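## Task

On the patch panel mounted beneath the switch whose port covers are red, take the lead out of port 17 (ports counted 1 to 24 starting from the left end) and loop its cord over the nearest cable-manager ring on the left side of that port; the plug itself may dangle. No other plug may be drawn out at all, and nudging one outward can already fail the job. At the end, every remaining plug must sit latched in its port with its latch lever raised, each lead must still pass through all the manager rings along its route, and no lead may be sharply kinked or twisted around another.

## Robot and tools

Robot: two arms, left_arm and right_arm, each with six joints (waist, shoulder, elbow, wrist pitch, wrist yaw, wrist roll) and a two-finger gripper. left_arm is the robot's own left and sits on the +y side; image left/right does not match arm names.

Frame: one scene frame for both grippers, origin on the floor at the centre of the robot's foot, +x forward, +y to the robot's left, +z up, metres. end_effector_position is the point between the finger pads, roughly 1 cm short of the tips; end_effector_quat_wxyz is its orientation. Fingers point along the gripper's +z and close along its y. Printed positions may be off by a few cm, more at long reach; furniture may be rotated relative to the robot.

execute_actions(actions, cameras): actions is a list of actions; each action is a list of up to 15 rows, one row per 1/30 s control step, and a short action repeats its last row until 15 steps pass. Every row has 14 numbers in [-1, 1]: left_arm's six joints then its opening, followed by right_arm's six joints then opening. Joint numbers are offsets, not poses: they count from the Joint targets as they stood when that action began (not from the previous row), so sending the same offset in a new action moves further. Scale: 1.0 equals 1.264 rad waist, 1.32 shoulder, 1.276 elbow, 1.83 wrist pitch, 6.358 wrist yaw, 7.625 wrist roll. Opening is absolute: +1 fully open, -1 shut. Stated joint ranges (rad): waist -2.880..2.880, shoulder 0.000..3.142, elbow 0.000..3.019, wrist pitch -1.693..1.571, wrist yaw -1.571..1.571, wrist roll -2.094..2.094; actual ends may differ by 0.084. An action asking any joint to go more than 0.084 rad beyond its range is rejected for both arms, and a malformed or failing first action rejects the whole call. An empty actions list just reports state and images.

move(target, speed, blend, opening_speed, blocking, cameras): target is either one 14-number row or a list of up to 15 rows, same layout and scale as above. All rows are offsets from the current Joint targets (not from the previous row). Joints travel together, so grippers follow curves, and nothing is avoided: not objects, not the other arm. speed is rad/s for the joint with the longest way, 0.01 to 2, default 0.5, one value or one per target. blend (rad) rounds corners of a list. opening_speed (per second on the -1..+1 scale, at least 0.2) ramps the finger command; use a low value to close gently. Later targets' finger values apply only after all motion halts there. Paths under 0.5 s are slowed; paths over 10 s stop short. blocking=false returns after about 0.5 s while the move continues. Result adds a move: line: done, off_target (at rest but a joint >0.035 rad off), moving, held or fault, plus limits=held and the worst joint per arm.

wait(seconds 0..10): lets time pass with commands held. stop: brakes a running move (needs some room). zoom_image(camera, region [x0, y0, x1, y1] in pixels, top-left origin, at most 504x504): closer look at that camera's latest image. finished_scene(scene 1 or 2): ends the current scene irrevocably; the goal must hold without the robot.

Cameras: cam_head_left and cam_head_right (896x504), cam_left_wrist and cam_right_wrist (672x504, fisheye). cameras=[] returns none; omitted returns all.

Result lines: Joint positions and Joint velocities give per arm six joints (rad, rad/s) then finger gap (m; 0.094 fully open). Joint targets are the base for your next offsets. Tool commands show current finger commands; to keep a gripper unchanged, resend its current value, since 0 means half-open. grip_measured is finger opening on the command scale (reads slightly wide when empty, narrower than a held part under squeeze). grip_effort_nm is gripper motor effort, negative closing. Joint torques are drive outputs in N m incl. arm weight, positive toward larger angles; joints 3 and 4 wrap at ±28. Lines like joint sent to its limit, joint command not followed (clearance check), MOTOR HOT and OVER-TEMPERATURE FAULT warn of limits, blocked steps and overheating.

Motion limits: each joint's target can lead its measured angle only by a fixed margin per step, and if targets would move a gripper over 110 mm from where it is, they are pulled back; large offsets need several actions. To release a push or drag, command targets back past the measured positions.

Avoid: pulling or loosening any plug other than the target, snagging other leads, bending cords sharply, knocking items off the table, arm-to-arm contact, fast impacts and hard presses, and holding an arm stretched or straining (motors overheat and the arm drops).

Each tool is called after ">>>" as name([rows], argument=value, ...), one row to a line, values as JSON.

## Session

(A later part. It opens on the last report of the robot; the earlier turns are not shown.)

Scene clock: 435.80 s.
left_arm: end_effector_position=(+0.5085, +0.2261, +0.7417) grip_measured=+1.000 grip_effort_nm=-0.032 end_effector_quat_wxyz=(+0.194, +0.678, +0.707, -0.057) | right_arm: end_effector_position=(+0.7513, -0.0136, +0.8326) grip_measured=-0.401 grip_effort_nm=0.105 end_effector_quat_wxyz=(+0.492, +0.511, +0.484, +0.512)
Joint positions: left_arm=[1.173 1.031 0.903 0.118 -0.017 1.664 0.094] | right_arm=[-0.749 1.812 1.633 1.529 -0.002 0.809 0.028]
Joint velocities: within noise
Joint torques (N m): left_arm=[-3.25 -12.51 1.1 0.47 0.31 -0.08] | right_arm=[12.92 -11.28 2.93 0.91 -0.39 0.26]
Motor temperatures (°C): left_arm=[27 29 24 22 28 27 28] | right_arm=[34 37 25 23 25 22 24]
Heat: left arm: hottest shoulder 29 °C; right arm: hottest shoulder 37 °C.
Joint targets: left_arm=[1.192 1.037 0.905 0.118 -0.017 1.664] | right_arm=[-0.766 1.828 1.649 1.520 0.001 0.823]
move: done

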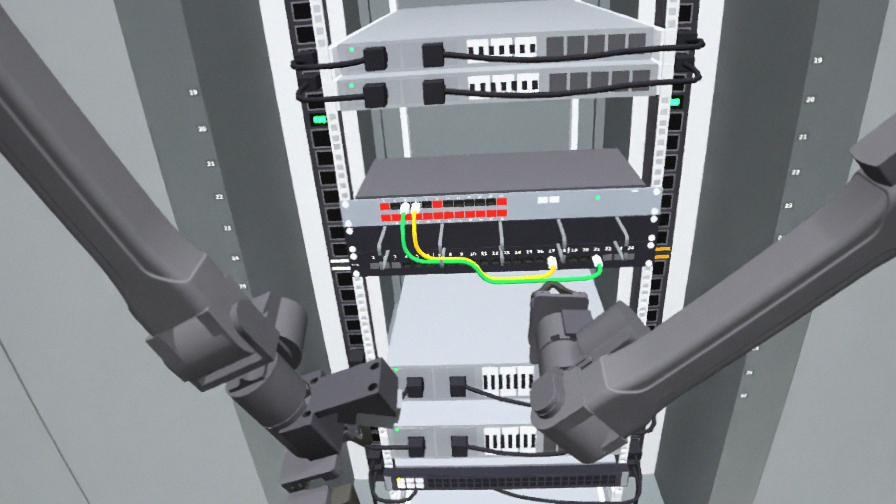

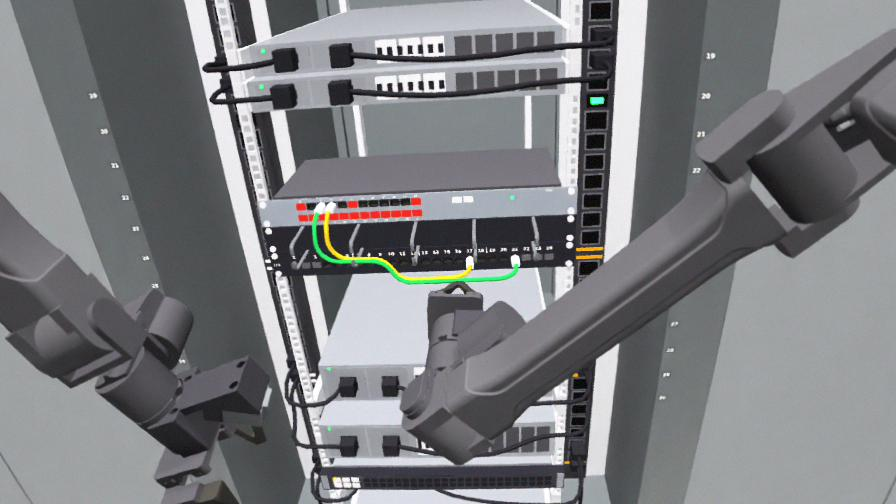

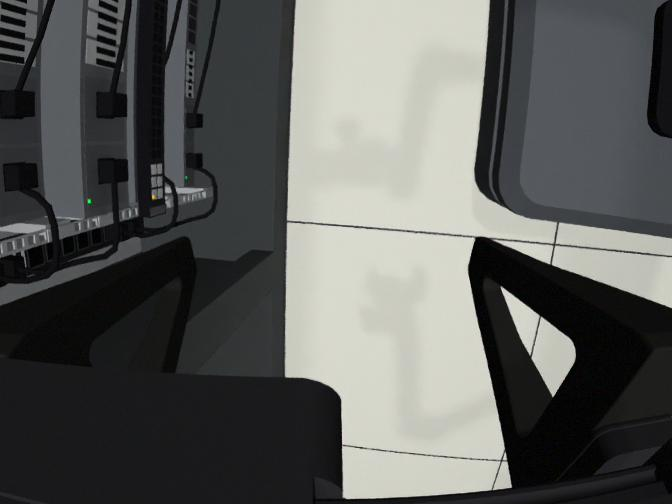

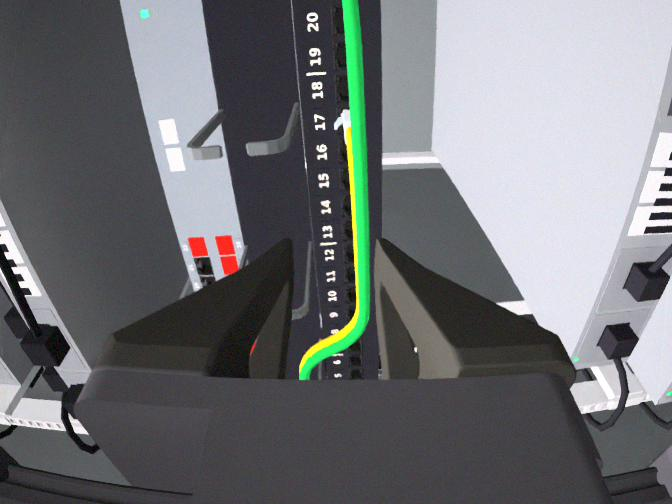

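>>> zoom_image(camera="cam_head_right", region=[400, 240, 540, 340])

>>> zoom_image(camera="cam_head_left", region=[500, 220, 640, 320])

>>> zoom_image(camera="cam_right_wrist", region=[270, 80, 400, 190])

Scaled by 3.600 from the camera's 896x504 image, which has a finer 1280x720 frame.

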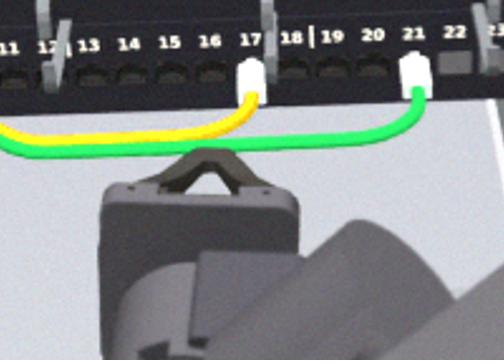

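Scaled by 3.600 from the camera's 896x504 image, which has a finer 1280x720 frame.

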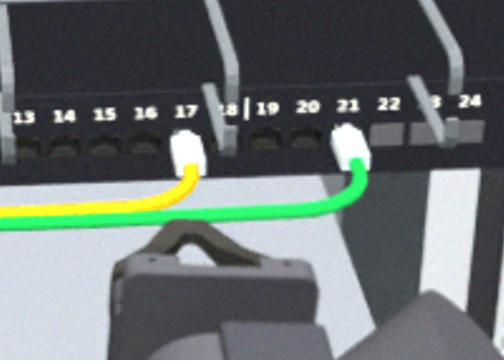

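Scaled by 3.877 from the camera's 672x504 image, which has a finer 960x720 frame.

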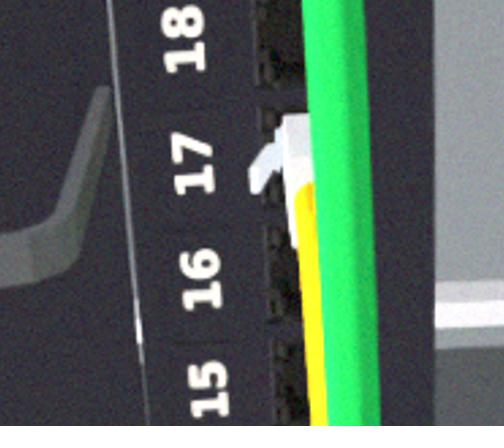

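>>> move(target=[0,0,0,0,0,0,1, -0.0688,-0.3,-0.4083,-0.0087,0,0,-0.4], speed=0.5, cameras=[])

>>> move(target=[-0.2535,0.4242,0.3237,0.6678,0.0598,-0.122,-0.3, 0,0,0,0,0,0,-0.4], speed=0.6)

Scene clock: 650.67 s.
left_arm: end_effector_position=(+0.5085, +0.2261, +0.7417) grip_measured=+1.000 grip_effort_nm=-0.027 end_effector_quat_wxyz=(+0.194, +0.678, +0.707, -0.057) | right_arm: end_effector_position=(+0.6979, -0.1192, +0.8735) grip_measured=-0.401 grip_effort_nm=0.105 end_effector_quat_wxyz=(+0.459, +0.498, +0.556, +0.481)
Joint positions: left_arm=[1.173 1.031 0.903 0.118 -0.017 1.664 0.094] | right_arm=[-0.836 1.449 1.136 1.514 -0.002 0.81 0.028]
Joint velocities: within noise
Joint torques (N m): left_arm=[-3.25 -12.57 1.11 0.47 0.32 -0.07] | right_arm=[8.29 -14.04 0.03 0.96 -0.32 0.23]
Motor temperatures (°C): left_arm=[26 30 24 22 27 26 27] | right_arm=[33 36 25 23 25 22 23]
Heat: left arm: hottest shoulder 30 °C; right arm: hottest shoulder 36 °C.
Joint targets: left_arm=[1.192 1.037 0.905 0.118 -0.017 1.664] | right_arm=[-0.853 1.432 1.128 1.504 0.001 0.823]
move: done
No camera images: "cameras" was empty.

Scene clock: 653.60 s.
left_arm: end_effector_position=(+0.7073, +0.0439, +0.8362) grip_measured=-0.298 grip_effort_nm=-0.115 end_effector_quat_wxyz=(+0.694, +0.155, +0.688, -0.142) | right_arm: end_effector_position=(+0.6979, -0.1191, +0.8734) grip_measured=-0.401 grip_effort_nm=0.105 end_effector_quat_wxyz=(+0.459, +0.498, +0.557, +0.481)
Joint positions: left_arm=[0.887 1.568 1.308 1.327 0.36 0.747 0.033] | right_arm=[-0.836 1.449 1.136 1.513 -0.002 0.81 0.028]
Joint velocities: within noise
Joint torques (N m): left_arm=[-12.98 -11.28 1.91 1.96 0.57 -0.19] | right_arm=[8.23 -14.27 0.06 0.91 -0.33 0.24]
Motor temperatures (°C): left_arm=[27 30 24 22 27 26 27] | right_arm=[33 36 25 23 25 22 23]
Heat: left arm: hottest shoulder 30 °C; right arm: hottest shoulder 36 °C.
Joint targets: left_arm=[0.871 1.597 1.318 1.340 0.363 0.734] | right_arm=[-0.853 1.432 1.128 1.503 0.001 0.823]
move: done

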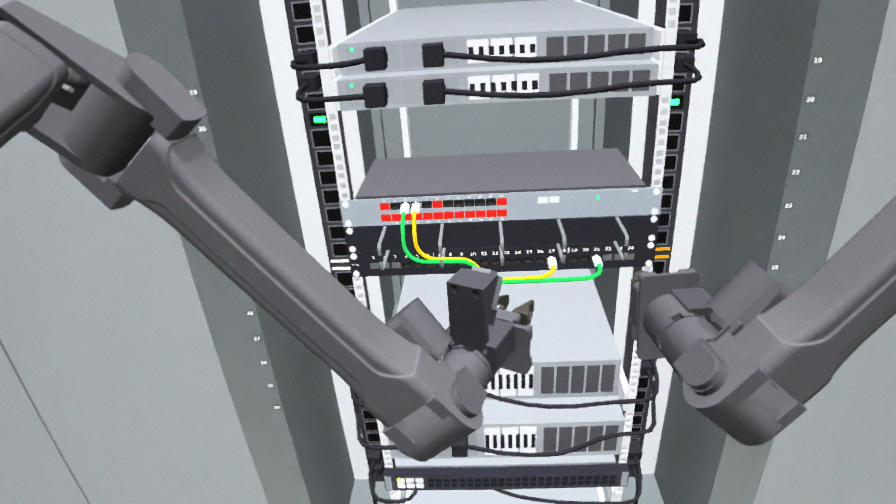

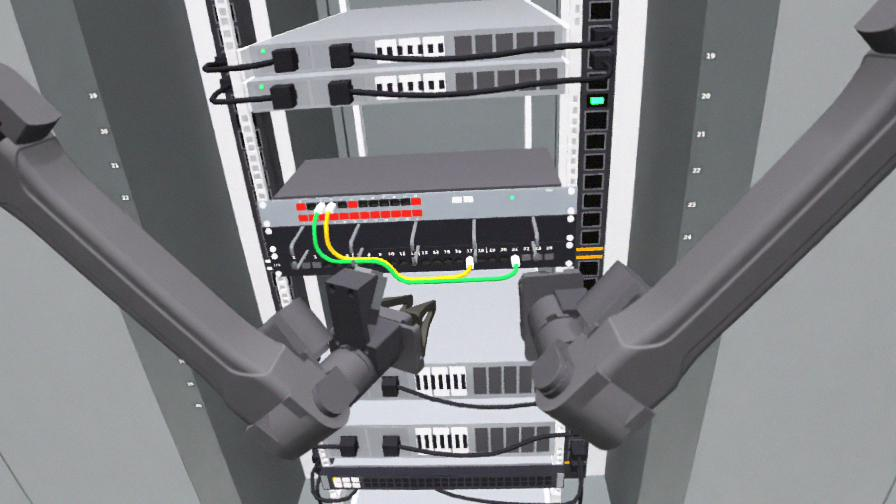

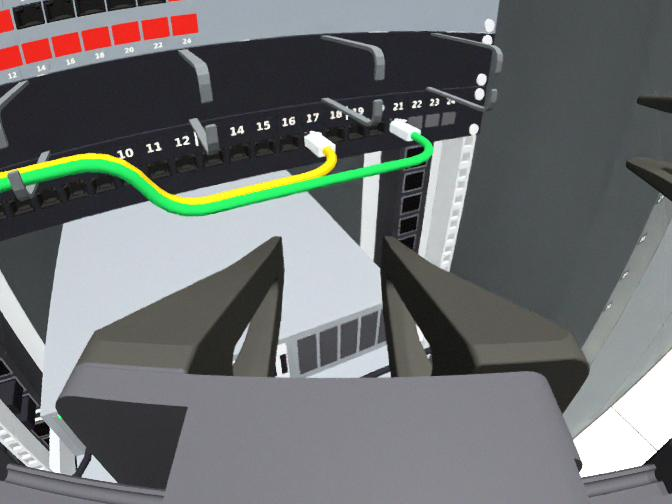

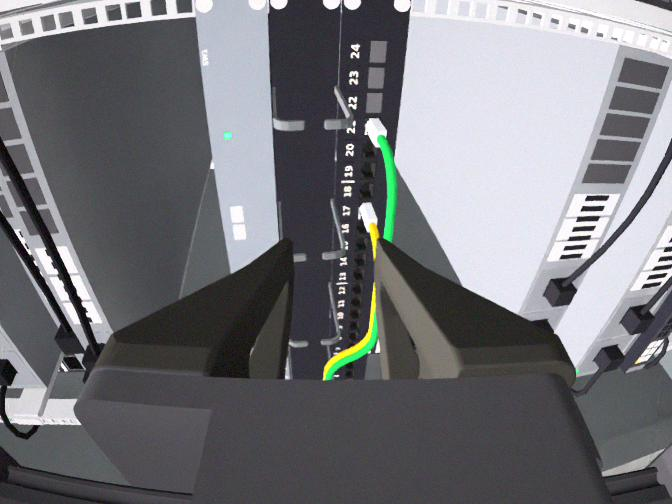

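>>> zoom_image(camera="cam_left_wrist", region=[270, 80, 450, 215])

>>> zoom_image(camera="cam_right_wrist", region=[270, 80, 450, 280])

Scaled by 2.800 from the camera's 672x504 image, which has a finer 960x720 frame.

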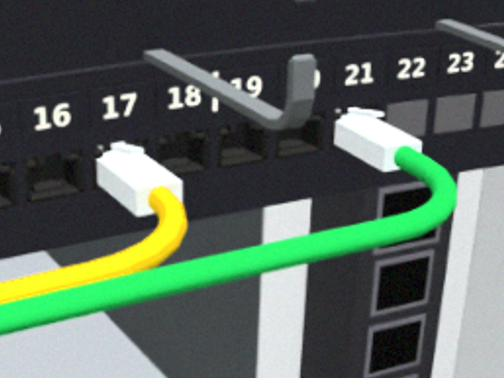

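Scaled by 2.520 from the camera's 672x504 image, which has a finer 960x720 frame.

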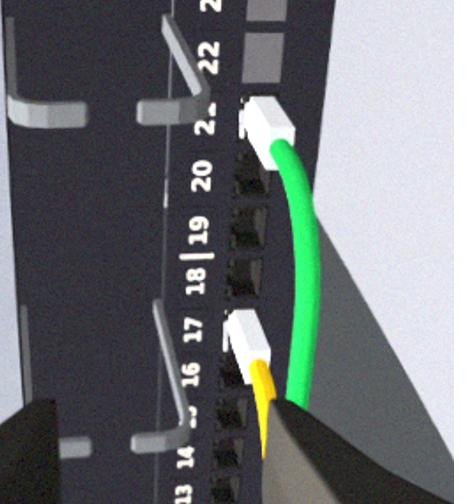

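>>> move(target=[-0.0672,0.1045,0.156,0.023,-0.0245,-0.2031,-0.3, 0,0,0,0,0,0,-0.4], speed=0.6)

>>> zoom_image(camera="cam_left_wrist", region=[230, 80, 430, 280])

>>> zoom_image(camera="cam_right_wrist", region=[230, 80, 430, 380])

Scene clock: 720.00 s.
left_arm: end_effector_position=(+0.7426, +0.0108, +0.8322) grip_measured=-0.298 grip_effort_nm=-0.110 end_effector_quat_wxyz=(+0.435, -0.428, +0.556, -0.564) | right_arm: end_effector_position=(+0.6979, -0.1191, +0.8734) grip_measured=-0.401 grip_effort_nm=0.105 end_effector_quat_wxyz=(+0.459, +0.498, +0.556, +0.481)
Joint positions: left_arm=[0.806 1.701 1.503 1.369 0.211 -0.801 0.033] | right_arm=[-0.836 1.449 1.136 1.513 -0.002 0.81 0.028]
Joint velocities: within noise
Joint torques (N m): left_arm=[-15.68 -10.52 2.63 1.98 0.35 -0.08] | right_arm=[8.41 -14.1 -0.01 0.9 -0.34 0.22]
Motor temperatures (°C): left_arm=[28 30 24 22 27 26 27] | right_arm=[32 38 25 23 25 21 23]
Heat: left arm: hottest shoulder 30 °C; right arm: hottest shoulder 38 °C.
Joint targets: left_arm=[0.786 1.735 1.517 1.382 0.207 -0.815] | right_arm=[-0.853 1.432 1.128 1.503 0.001 0.823]
move: done

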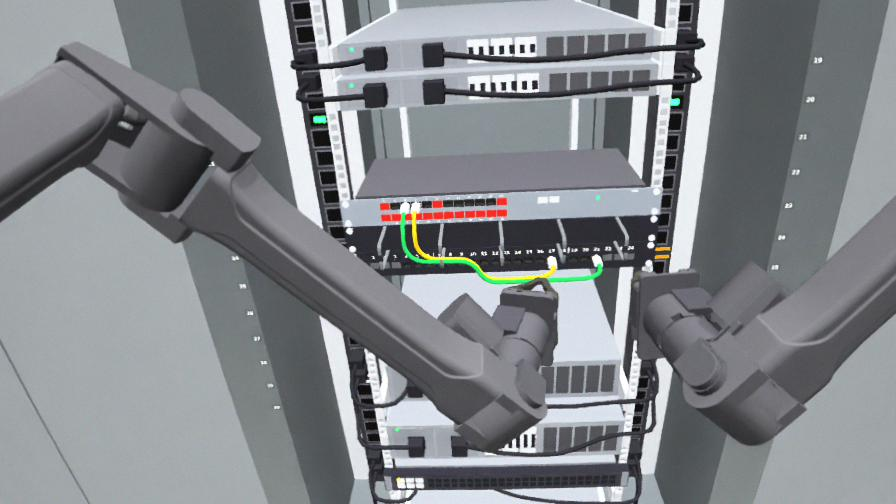

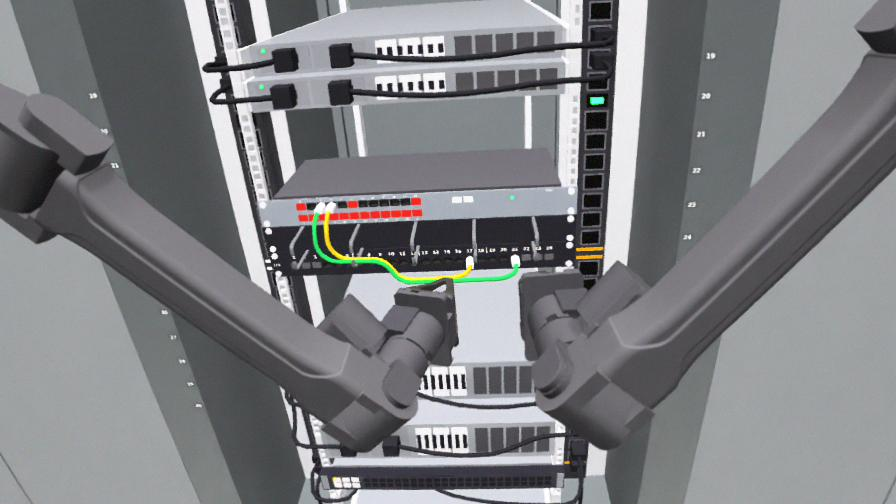

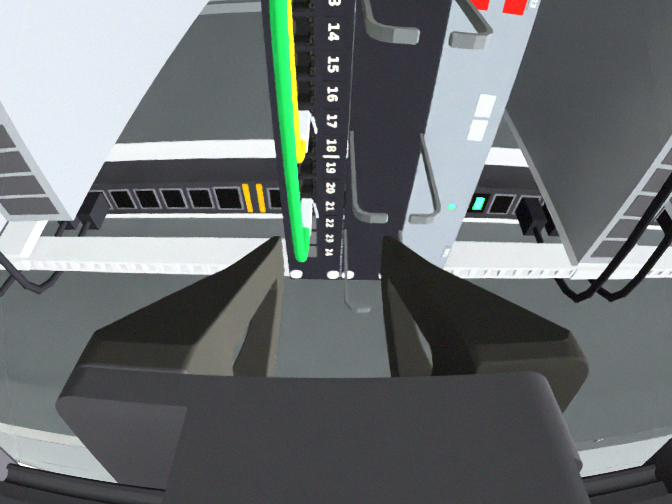

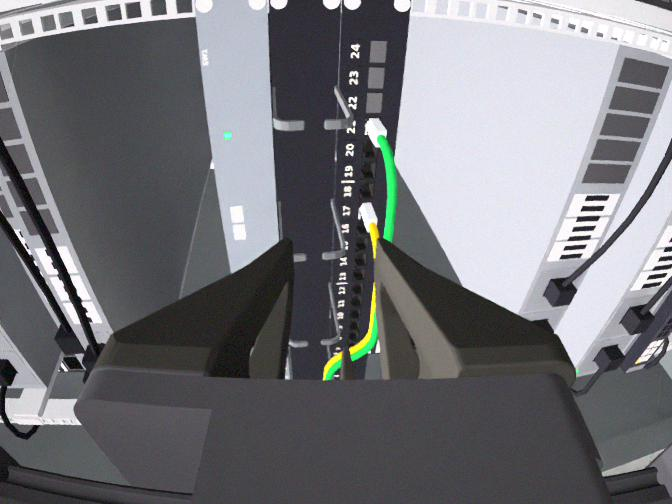

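Scaled by 2.520 from the camera's 672x504 image, which has a finer 960x720 frame.

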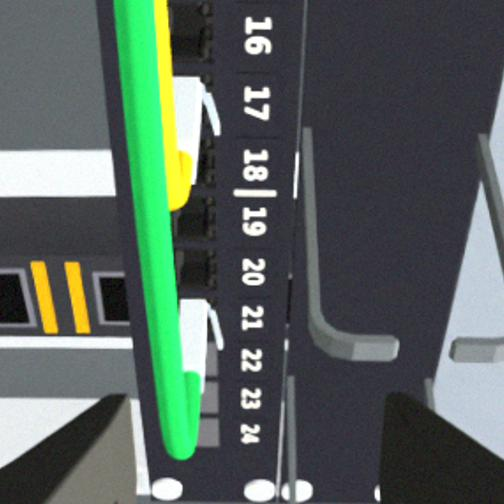

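Scaled by 1.680 from the camera's 672x504 image, which has a finer 960x720 frame.

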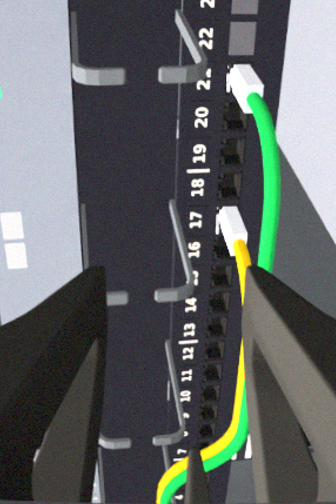

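>>> move(target=[0.002,0.0261,0.123,-0.0694,0,0,-0.3, 0,0,0,0,0,0,-0.4], speed=0.2)

>>> zoom_image(camera="cam_left_wrist", region=[230, 80, 430, 280])

>>> zoom_image(camera="cam_right_wrist", region=[230, 80, 430, 380])

Scene clock: 758.00 s.
left_arm: end_effector_position=(+0.7884, +0.0087, +0.8291) grip_measured=-0.298 grip_effort_nm=-0.115 end_effector_quat_wxyz=(+0.441, -0.428, +0.550, -0.565) | right_arm: end_effector_position=(+0.6979, -0.1191, +0.8734) grip_measured=-0.401 grip_effort_nm=0.105 end_effector_quat_wxyz=(+0.459, +0.498, +0.556, +0.481)
Joint positions: left_arm=[0.806 1.733 1.657 1.265 0.211 -0.803 0.033] | right_arm=[-0.836 1.449 1.136 1.513 -0.002 0.81 0.028]
Joint velocities: within noise
Joint torques (N m): left_arm=[-15.85 -11.58 3.63 0.99 0.35 -0.09] | right_arm=[8.59 -14.15 0.08 0.95 -0.32 0.24]
Motor temperatures (°C): left_arm=[29 29 24 22 27 26 27] | right_arm=[32 38 24 23 25 21 23]
Heat: left arm: hottest waist 29 °C; right arm: hottest shoulder 38 °C.
Joint targets: left_arm=[0.789 1.770 1.674 1.255 0.207 -0.815] | right_arm=[-0.853 1.432 1.128 1.503 0.001 0.823]
move: off_target (left_arm); left_arm: the shoulder is farthest, 0.037 rad from its target

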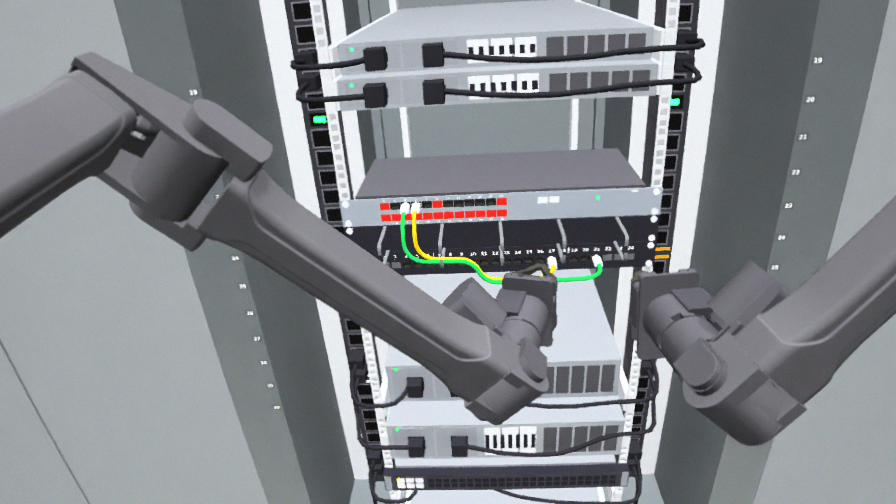

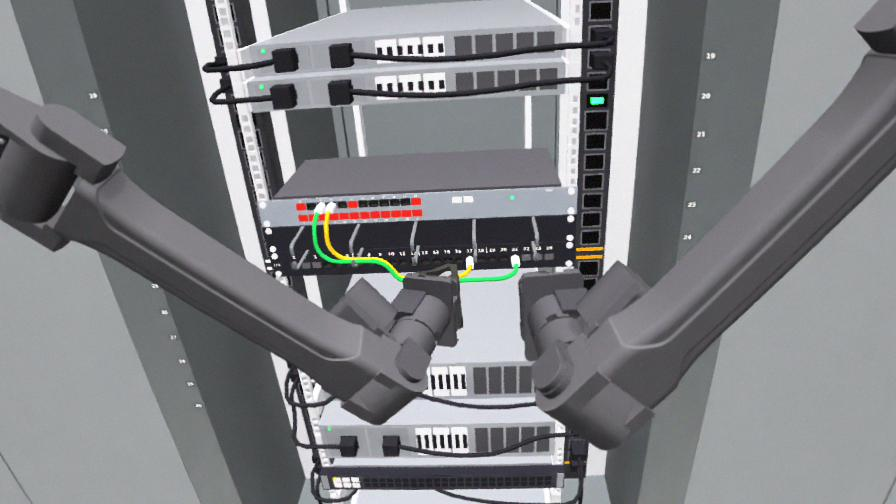

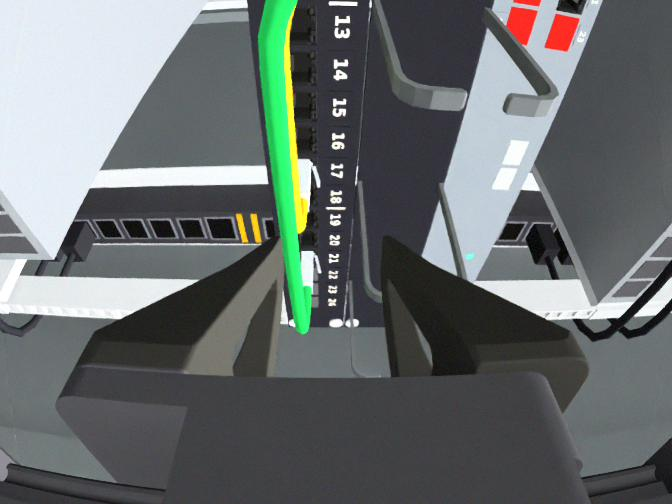

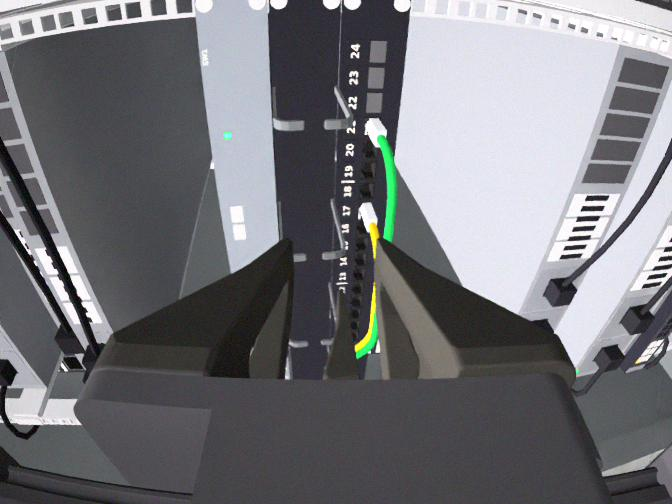

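Scaled by 2.520 from the camera's 672x504 image, which has a finer 960x720 frame.

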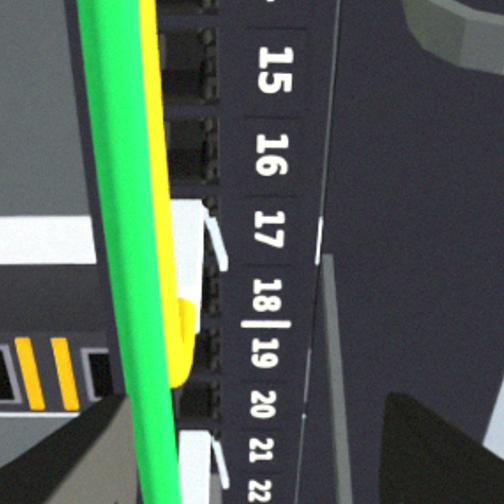

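Scaled by 1.680 from the camera's 672x504 image, which has a finer 960x720 frame.

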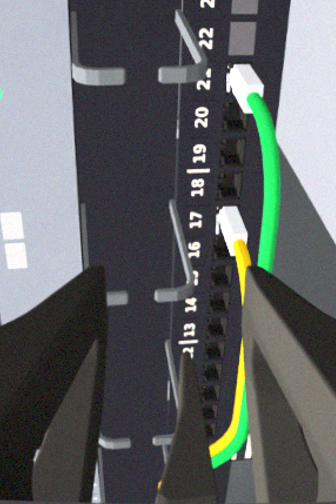

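>>> move(target=[0.0162,0.0012,0.069,-0.0984,0.0151,0,-0.45, 0,0,0,0,0,0,-0.4], speed=0.15)

>>> zoom_image(camera="cam_left_wrist", region=[230, 130, 430, 330])

>>> zoom_image(camera="cam_right_wrist", region=[230, 80, 430, 380])

Scene clock: 804.20 s.
left_arm: end_effector_position=(+0.8104, -0.0139, +0.8261) grip_measured=-0.448 grip_effort_nm=-0.115 end_effector_quat_wxyz=(+0.396, -0.399, +0.575, -0.595) | right_arm: end_effector_position=(+0.6979, -0.1191, +0.8734) grip_measured=-0.401 grip_effort_nm=0.105 end_effector_quat_wxyz=(+0.459, +0.498, +0.556, +0.481)
Joint positions: left_arm=[0.806 1.736 1.741 1.085 0.299 -0.803 0.026] | right_arm=[-0.836 1.449 1.136 1.513 -0.002 0.81 0.028]
Joint velocities: within noise
Joint torques (N m): left_arm=[-14.39 -11.99 4.38 0.95 0.64 -0.07] | right_arm=[8.23 -13.98 0.05 0.92 -0.31 0.24]
Motor temperatures (°C): left_arm=[29 29 25 22 27 26 27] | right_arm=[31 38 24 23 25 21 23]
Heat: left arm: hottest waist 29 °C; right arm: hottest shoulder 38 °C.
Joint targets: left_arm=[0.809 1.771 1.762 1.075 0.303 -0.815] | right_arm=[-0.853 1.432 1.128 1.503 0.001 0.823]
move: done

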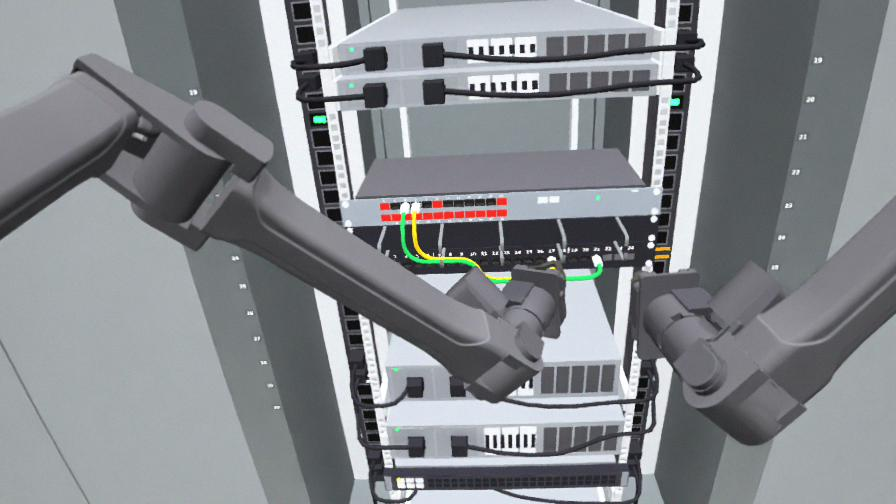

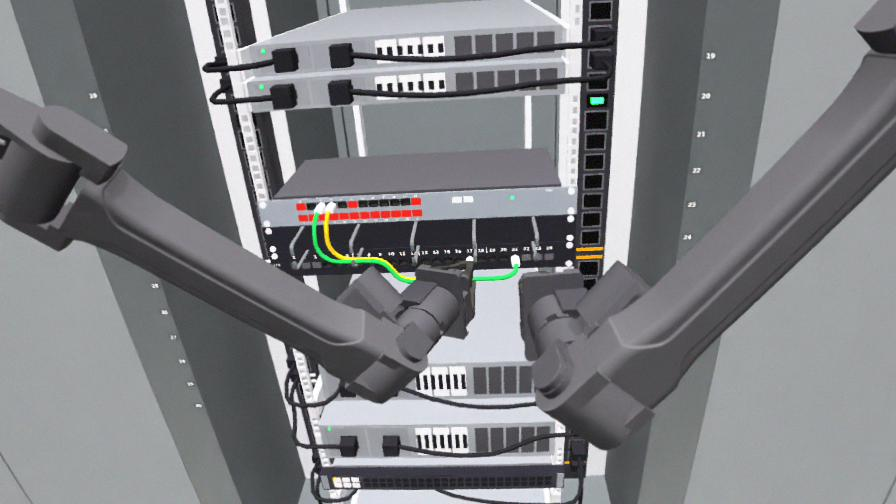

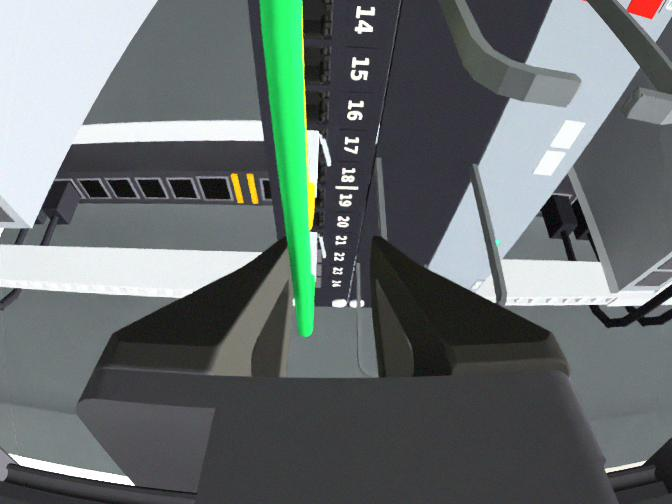

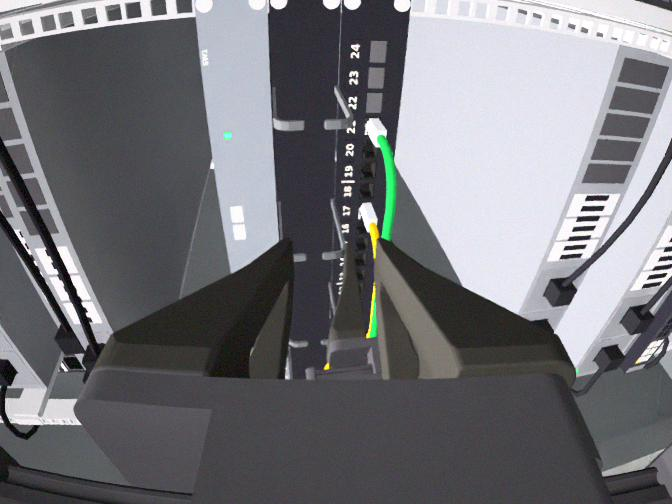

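Scaled by 2.520 from the camera's 672x504 image, which has a finer 960x720 frame.

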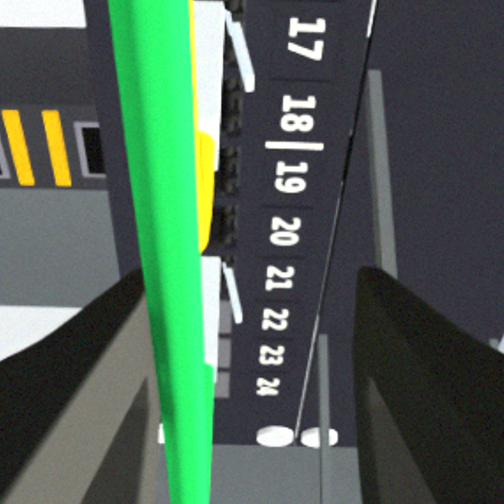

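Scaled by 1.680 from the camera's 672x504 image, which has a finer 960x720 frame.

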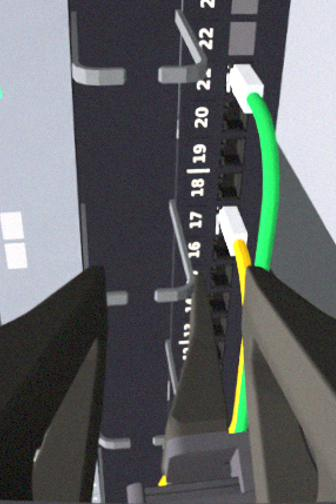

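>>> move(target=[0.011,0,0,0,0,0,-0.45, 0,0,0,0,0,0,-0.4], speed=0.15, cameras=["cam_left_wrist","cam_right_wrist"])

>>> zoom_image(camera="cam_left_wrist", region=[230, 100, 430, 300])

>>> zoom_image(camera="cam_right_wrist", region=[310, 180, 430, 360])

Scene clock: 818.50 s.
left_arm: end_effector_position=(+0.8107, -0.0140, +0.8261) grip_measured=-0.448 grip_effort_nm=-0.115 end_effector_quat_wxyz=(+0.396, -0.399, +0.575, -0.595) | right_arm: end_effector_position=(+0.6979, -0.1191, +0.8734) grip_measured=-0.401 grip_effort_nm=0.100 end_effector_quat_wxyz=(+0.459, +0.498, +0.556, +0.481)
Joint positions: left_arm=[0.806 1.736 1.742 1.083 0.3 -0.803 0.026] | right_arm=[-0.836 1.449 1.136 1.513 -0.002 0.81 0.028]
Joint velocities: within noise
Joint torques (N m): left_arm=[-13.27 -11.93 4.31 1.05 0.59 -0.09] | right_arm=[8.23 -14.1 0.17 0.91 -0.34 0.19]
Motor temperatures (°C): left_arm=[29 30 25 22 27 26 27] | right_arm=[31 38 24 23 25 21 23]
Heat: left arm: hottest shoulder 30 °C; right arm: hottest shoulder 38 °C.
Joint targets: left_arm=[0.823 1.771 1.762 1.075 0.303 -0.815] | right_arm=[-0.853 1.432 1.128 1.503 0.001 0.823]
move: done
Images, in order (width x height): cam_left_wrist 672x504, cam_right_wrist 672x504.

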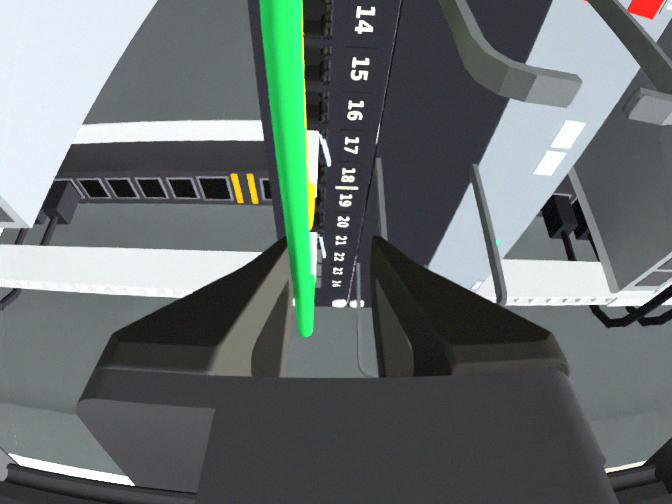

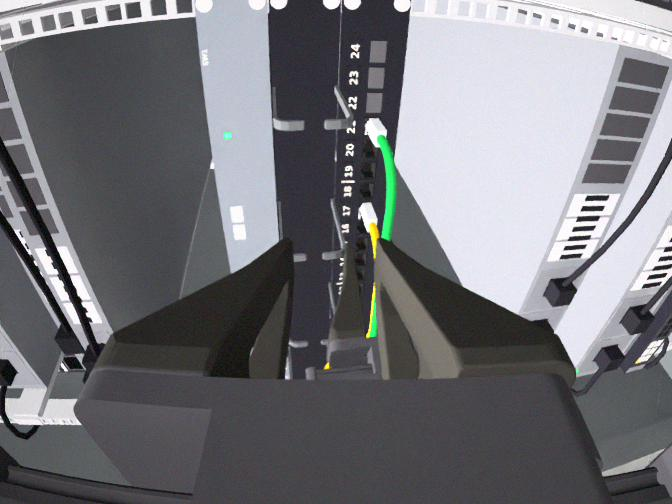

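Scaled by 2.520 from the camera's 672x504 image, which has a finer 960x720 frame.

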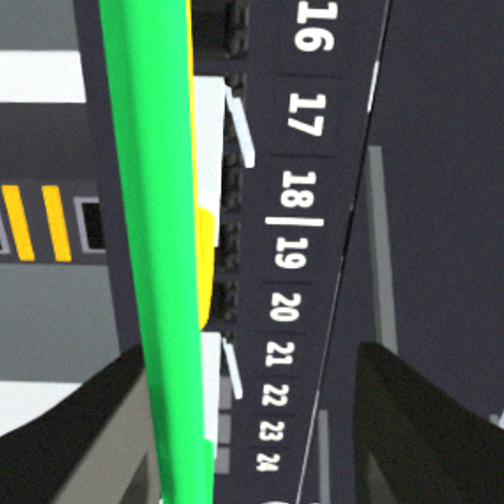

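Scaled by 2.800 from the camera's 672x504 image, which has a finer 960x720 frame.

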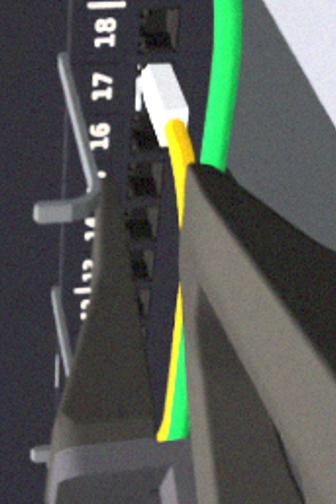

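>>> move(target=[0.0175,0,0,0,0,0,-0.45, 0,0,0,0,0,0,-0.4], speed=0.15, cameras=["cam_left_wrist"])

Scene clock: 826.20 s.
left_arm: end_effector_position=(+0.8107, -0.0107, +0.8225) grip_measured=-0.448 grip_effort_nm=-0.120 end_effector_quat_wxyz=(+0.397, -0.398, +0.577, -0.593) | right_arm: end_effector_position=(+0.6979, -0.1191, +0.8734) grip_measured=-0.401 grip_effort_nm=0.110 end_effector_quat_wxyz=(+0.459, +0.498, +0.556, +0.481)
Joint positions: left_arm=[0.814 1.736 1.742 1.083 0.3 -0.803 0.026] | right_arm=[-0.836 1.449 1.136 1.513 -0.002 0.81 0.028]
Joint velocities: within noise
Joint torques (N m): left_arm=[-11.81 -12.1 4.3 1.03 0.61 -0.08] | right_arm=[8.64 -13.8 -0.03 0.94 -0.32 0.23]
Motor temperatures (°C): left_arm=[29 30 25 22 27 26 27] | right_arm=[31 38 24 23 25 21 23]
Heat: left arm: hottest shoulder 30 °C; right arm: hottest shoulder 38 °C.
Joint targets: left_arm=[0.845 1.771 1.762 1.076 0.303 -0.815] | right_arm=[-0.853 1.432 1.128 1.503 0.001 0.823]
move: done
Images, in order (width x height): cam_left_wrist 672x504.

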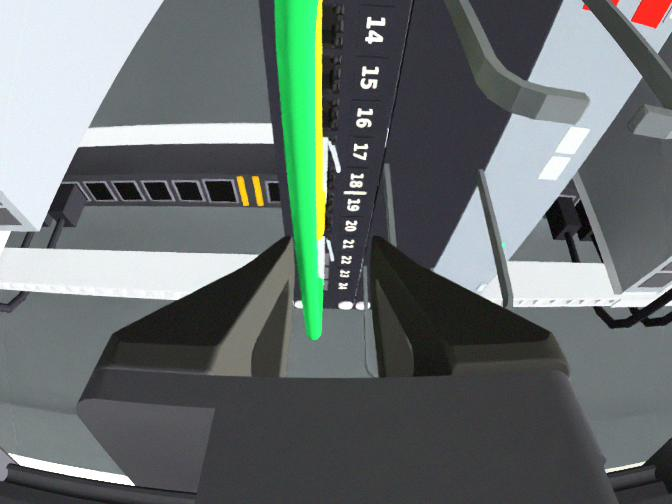

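>>> move(target=[0.0111,0,0,0,0,0,-0.45, 0,0,0,0,0,0,-0.4], speed=0.15, cameras=["cam_left_wrist","cam_head_right","cam_head_left"])

>>> zoom_image(camera="cam_left_wrist", region=[230, 100, 430, 300])

>>> zoom_image(camera="cam_head_right", region=[400, 200, 540, 310])

>>> zoom_image(camera="cam_head_left", region=[480, 200, 620, 310])

Scene clock: 840.53 s.
left_arm: end_effector_position=(+0.8107, -0.0041, +0.8155) grip_measured=-0.448 grip_effort_nm=-0.115 end_effector_quat_wxyz=(+0.400, -0.397, +0.581, -0.588) | right_arm: end_effector_position=(+0.6979, -0.1191, +0.8734) grip_measured=-0.401 grip_effort_nm=0.105 end_effector_quat_wxyz=(+0.459, +0.498, +0.556, +0.481)
Joint positions: left_arm=[0.828 1.736 1.742 1.083 0.3 -0.803 0.026] | right_arm=[-0.836 1.449 1.136 1.513 -0.002 0.81 0.028]
Joint velocities: within noise
Joint torques (N m): left_arm=[-11.63 -12.34 4.38 1.1 0.59 -0.09] | right_arm=[8.41 -14.04 0.02 0.99 -0.32 0.24]
Motor temperatures (°C): left_arm=[29 31 25 22 27 26 27] | right_arm=[31 38 24 23 25 21 23]
Heat: left arm: hottest shoulder 31 °C; right arm: hottest shoulder 38 °C.
Joint targets: left_arm=[0.859 1.771 1.762 1.076 0.303 -0.815] | right_arm=[-0.853 1.432 1.128 1.503 0.001 0.823]
move: done
Images, in order (width x height): cam_head_left 896x504, cam_head_right 896x504, cam_left_wrist 672x504.

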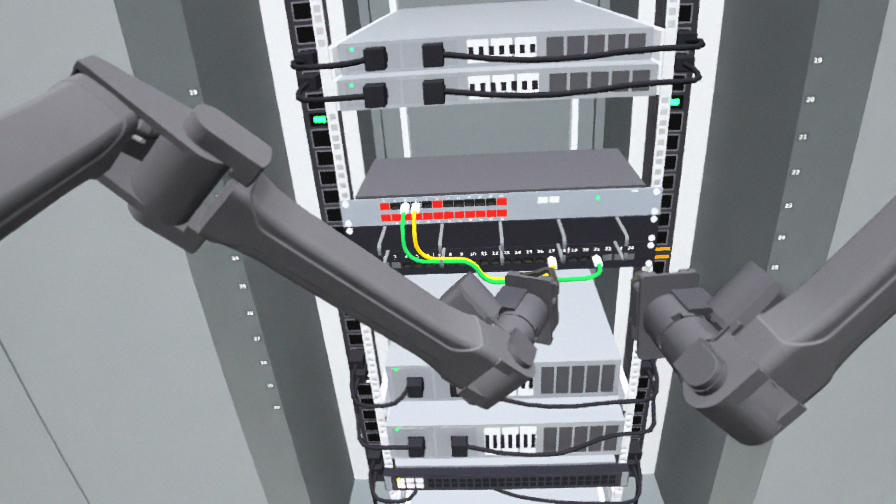

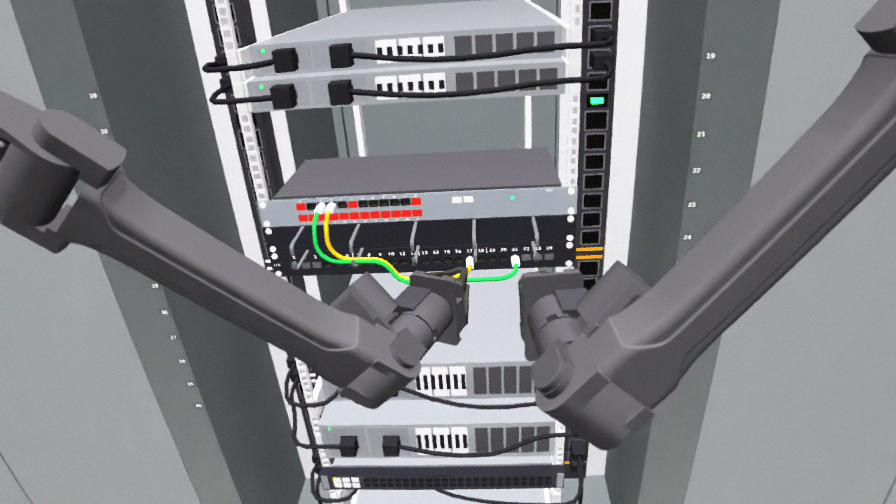

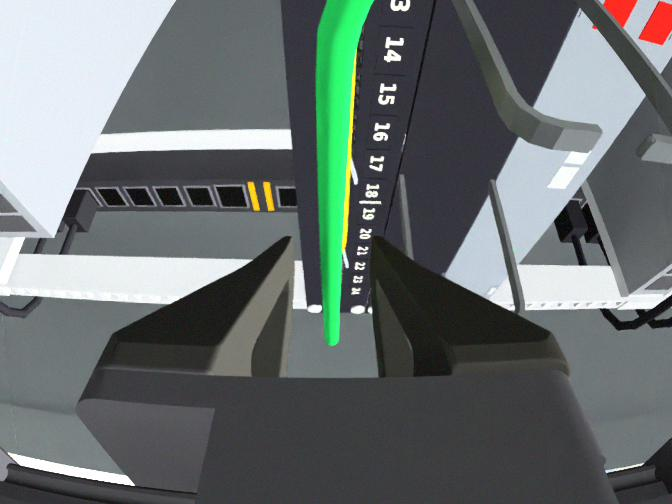

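Scaled by 2.520 from the camera's 672x504 image, which has a finer 960x720 frame.

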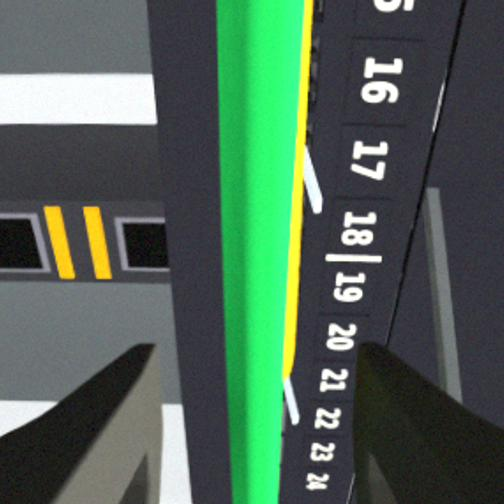

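Scaled by 3.600 from the camera's 896x504 image, which has a finer 1280x720 frame.

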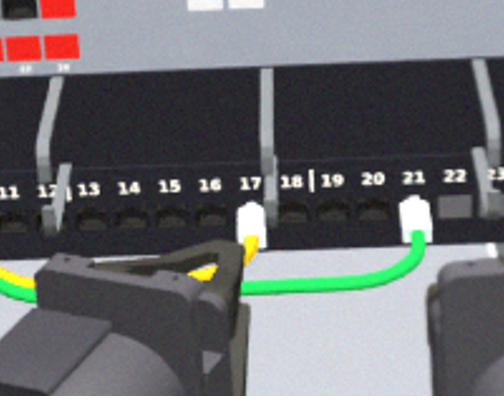

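Scaled by 3.600 from the camera's 896x504 image, which has a finer 1280x720 frame.

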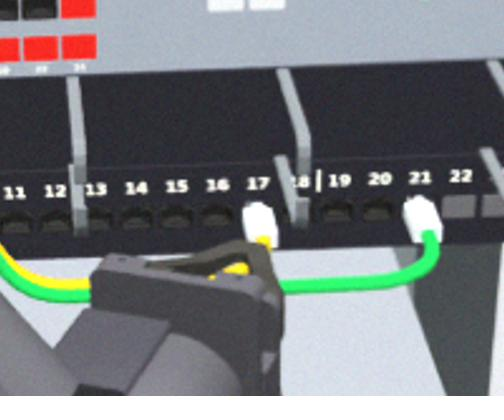

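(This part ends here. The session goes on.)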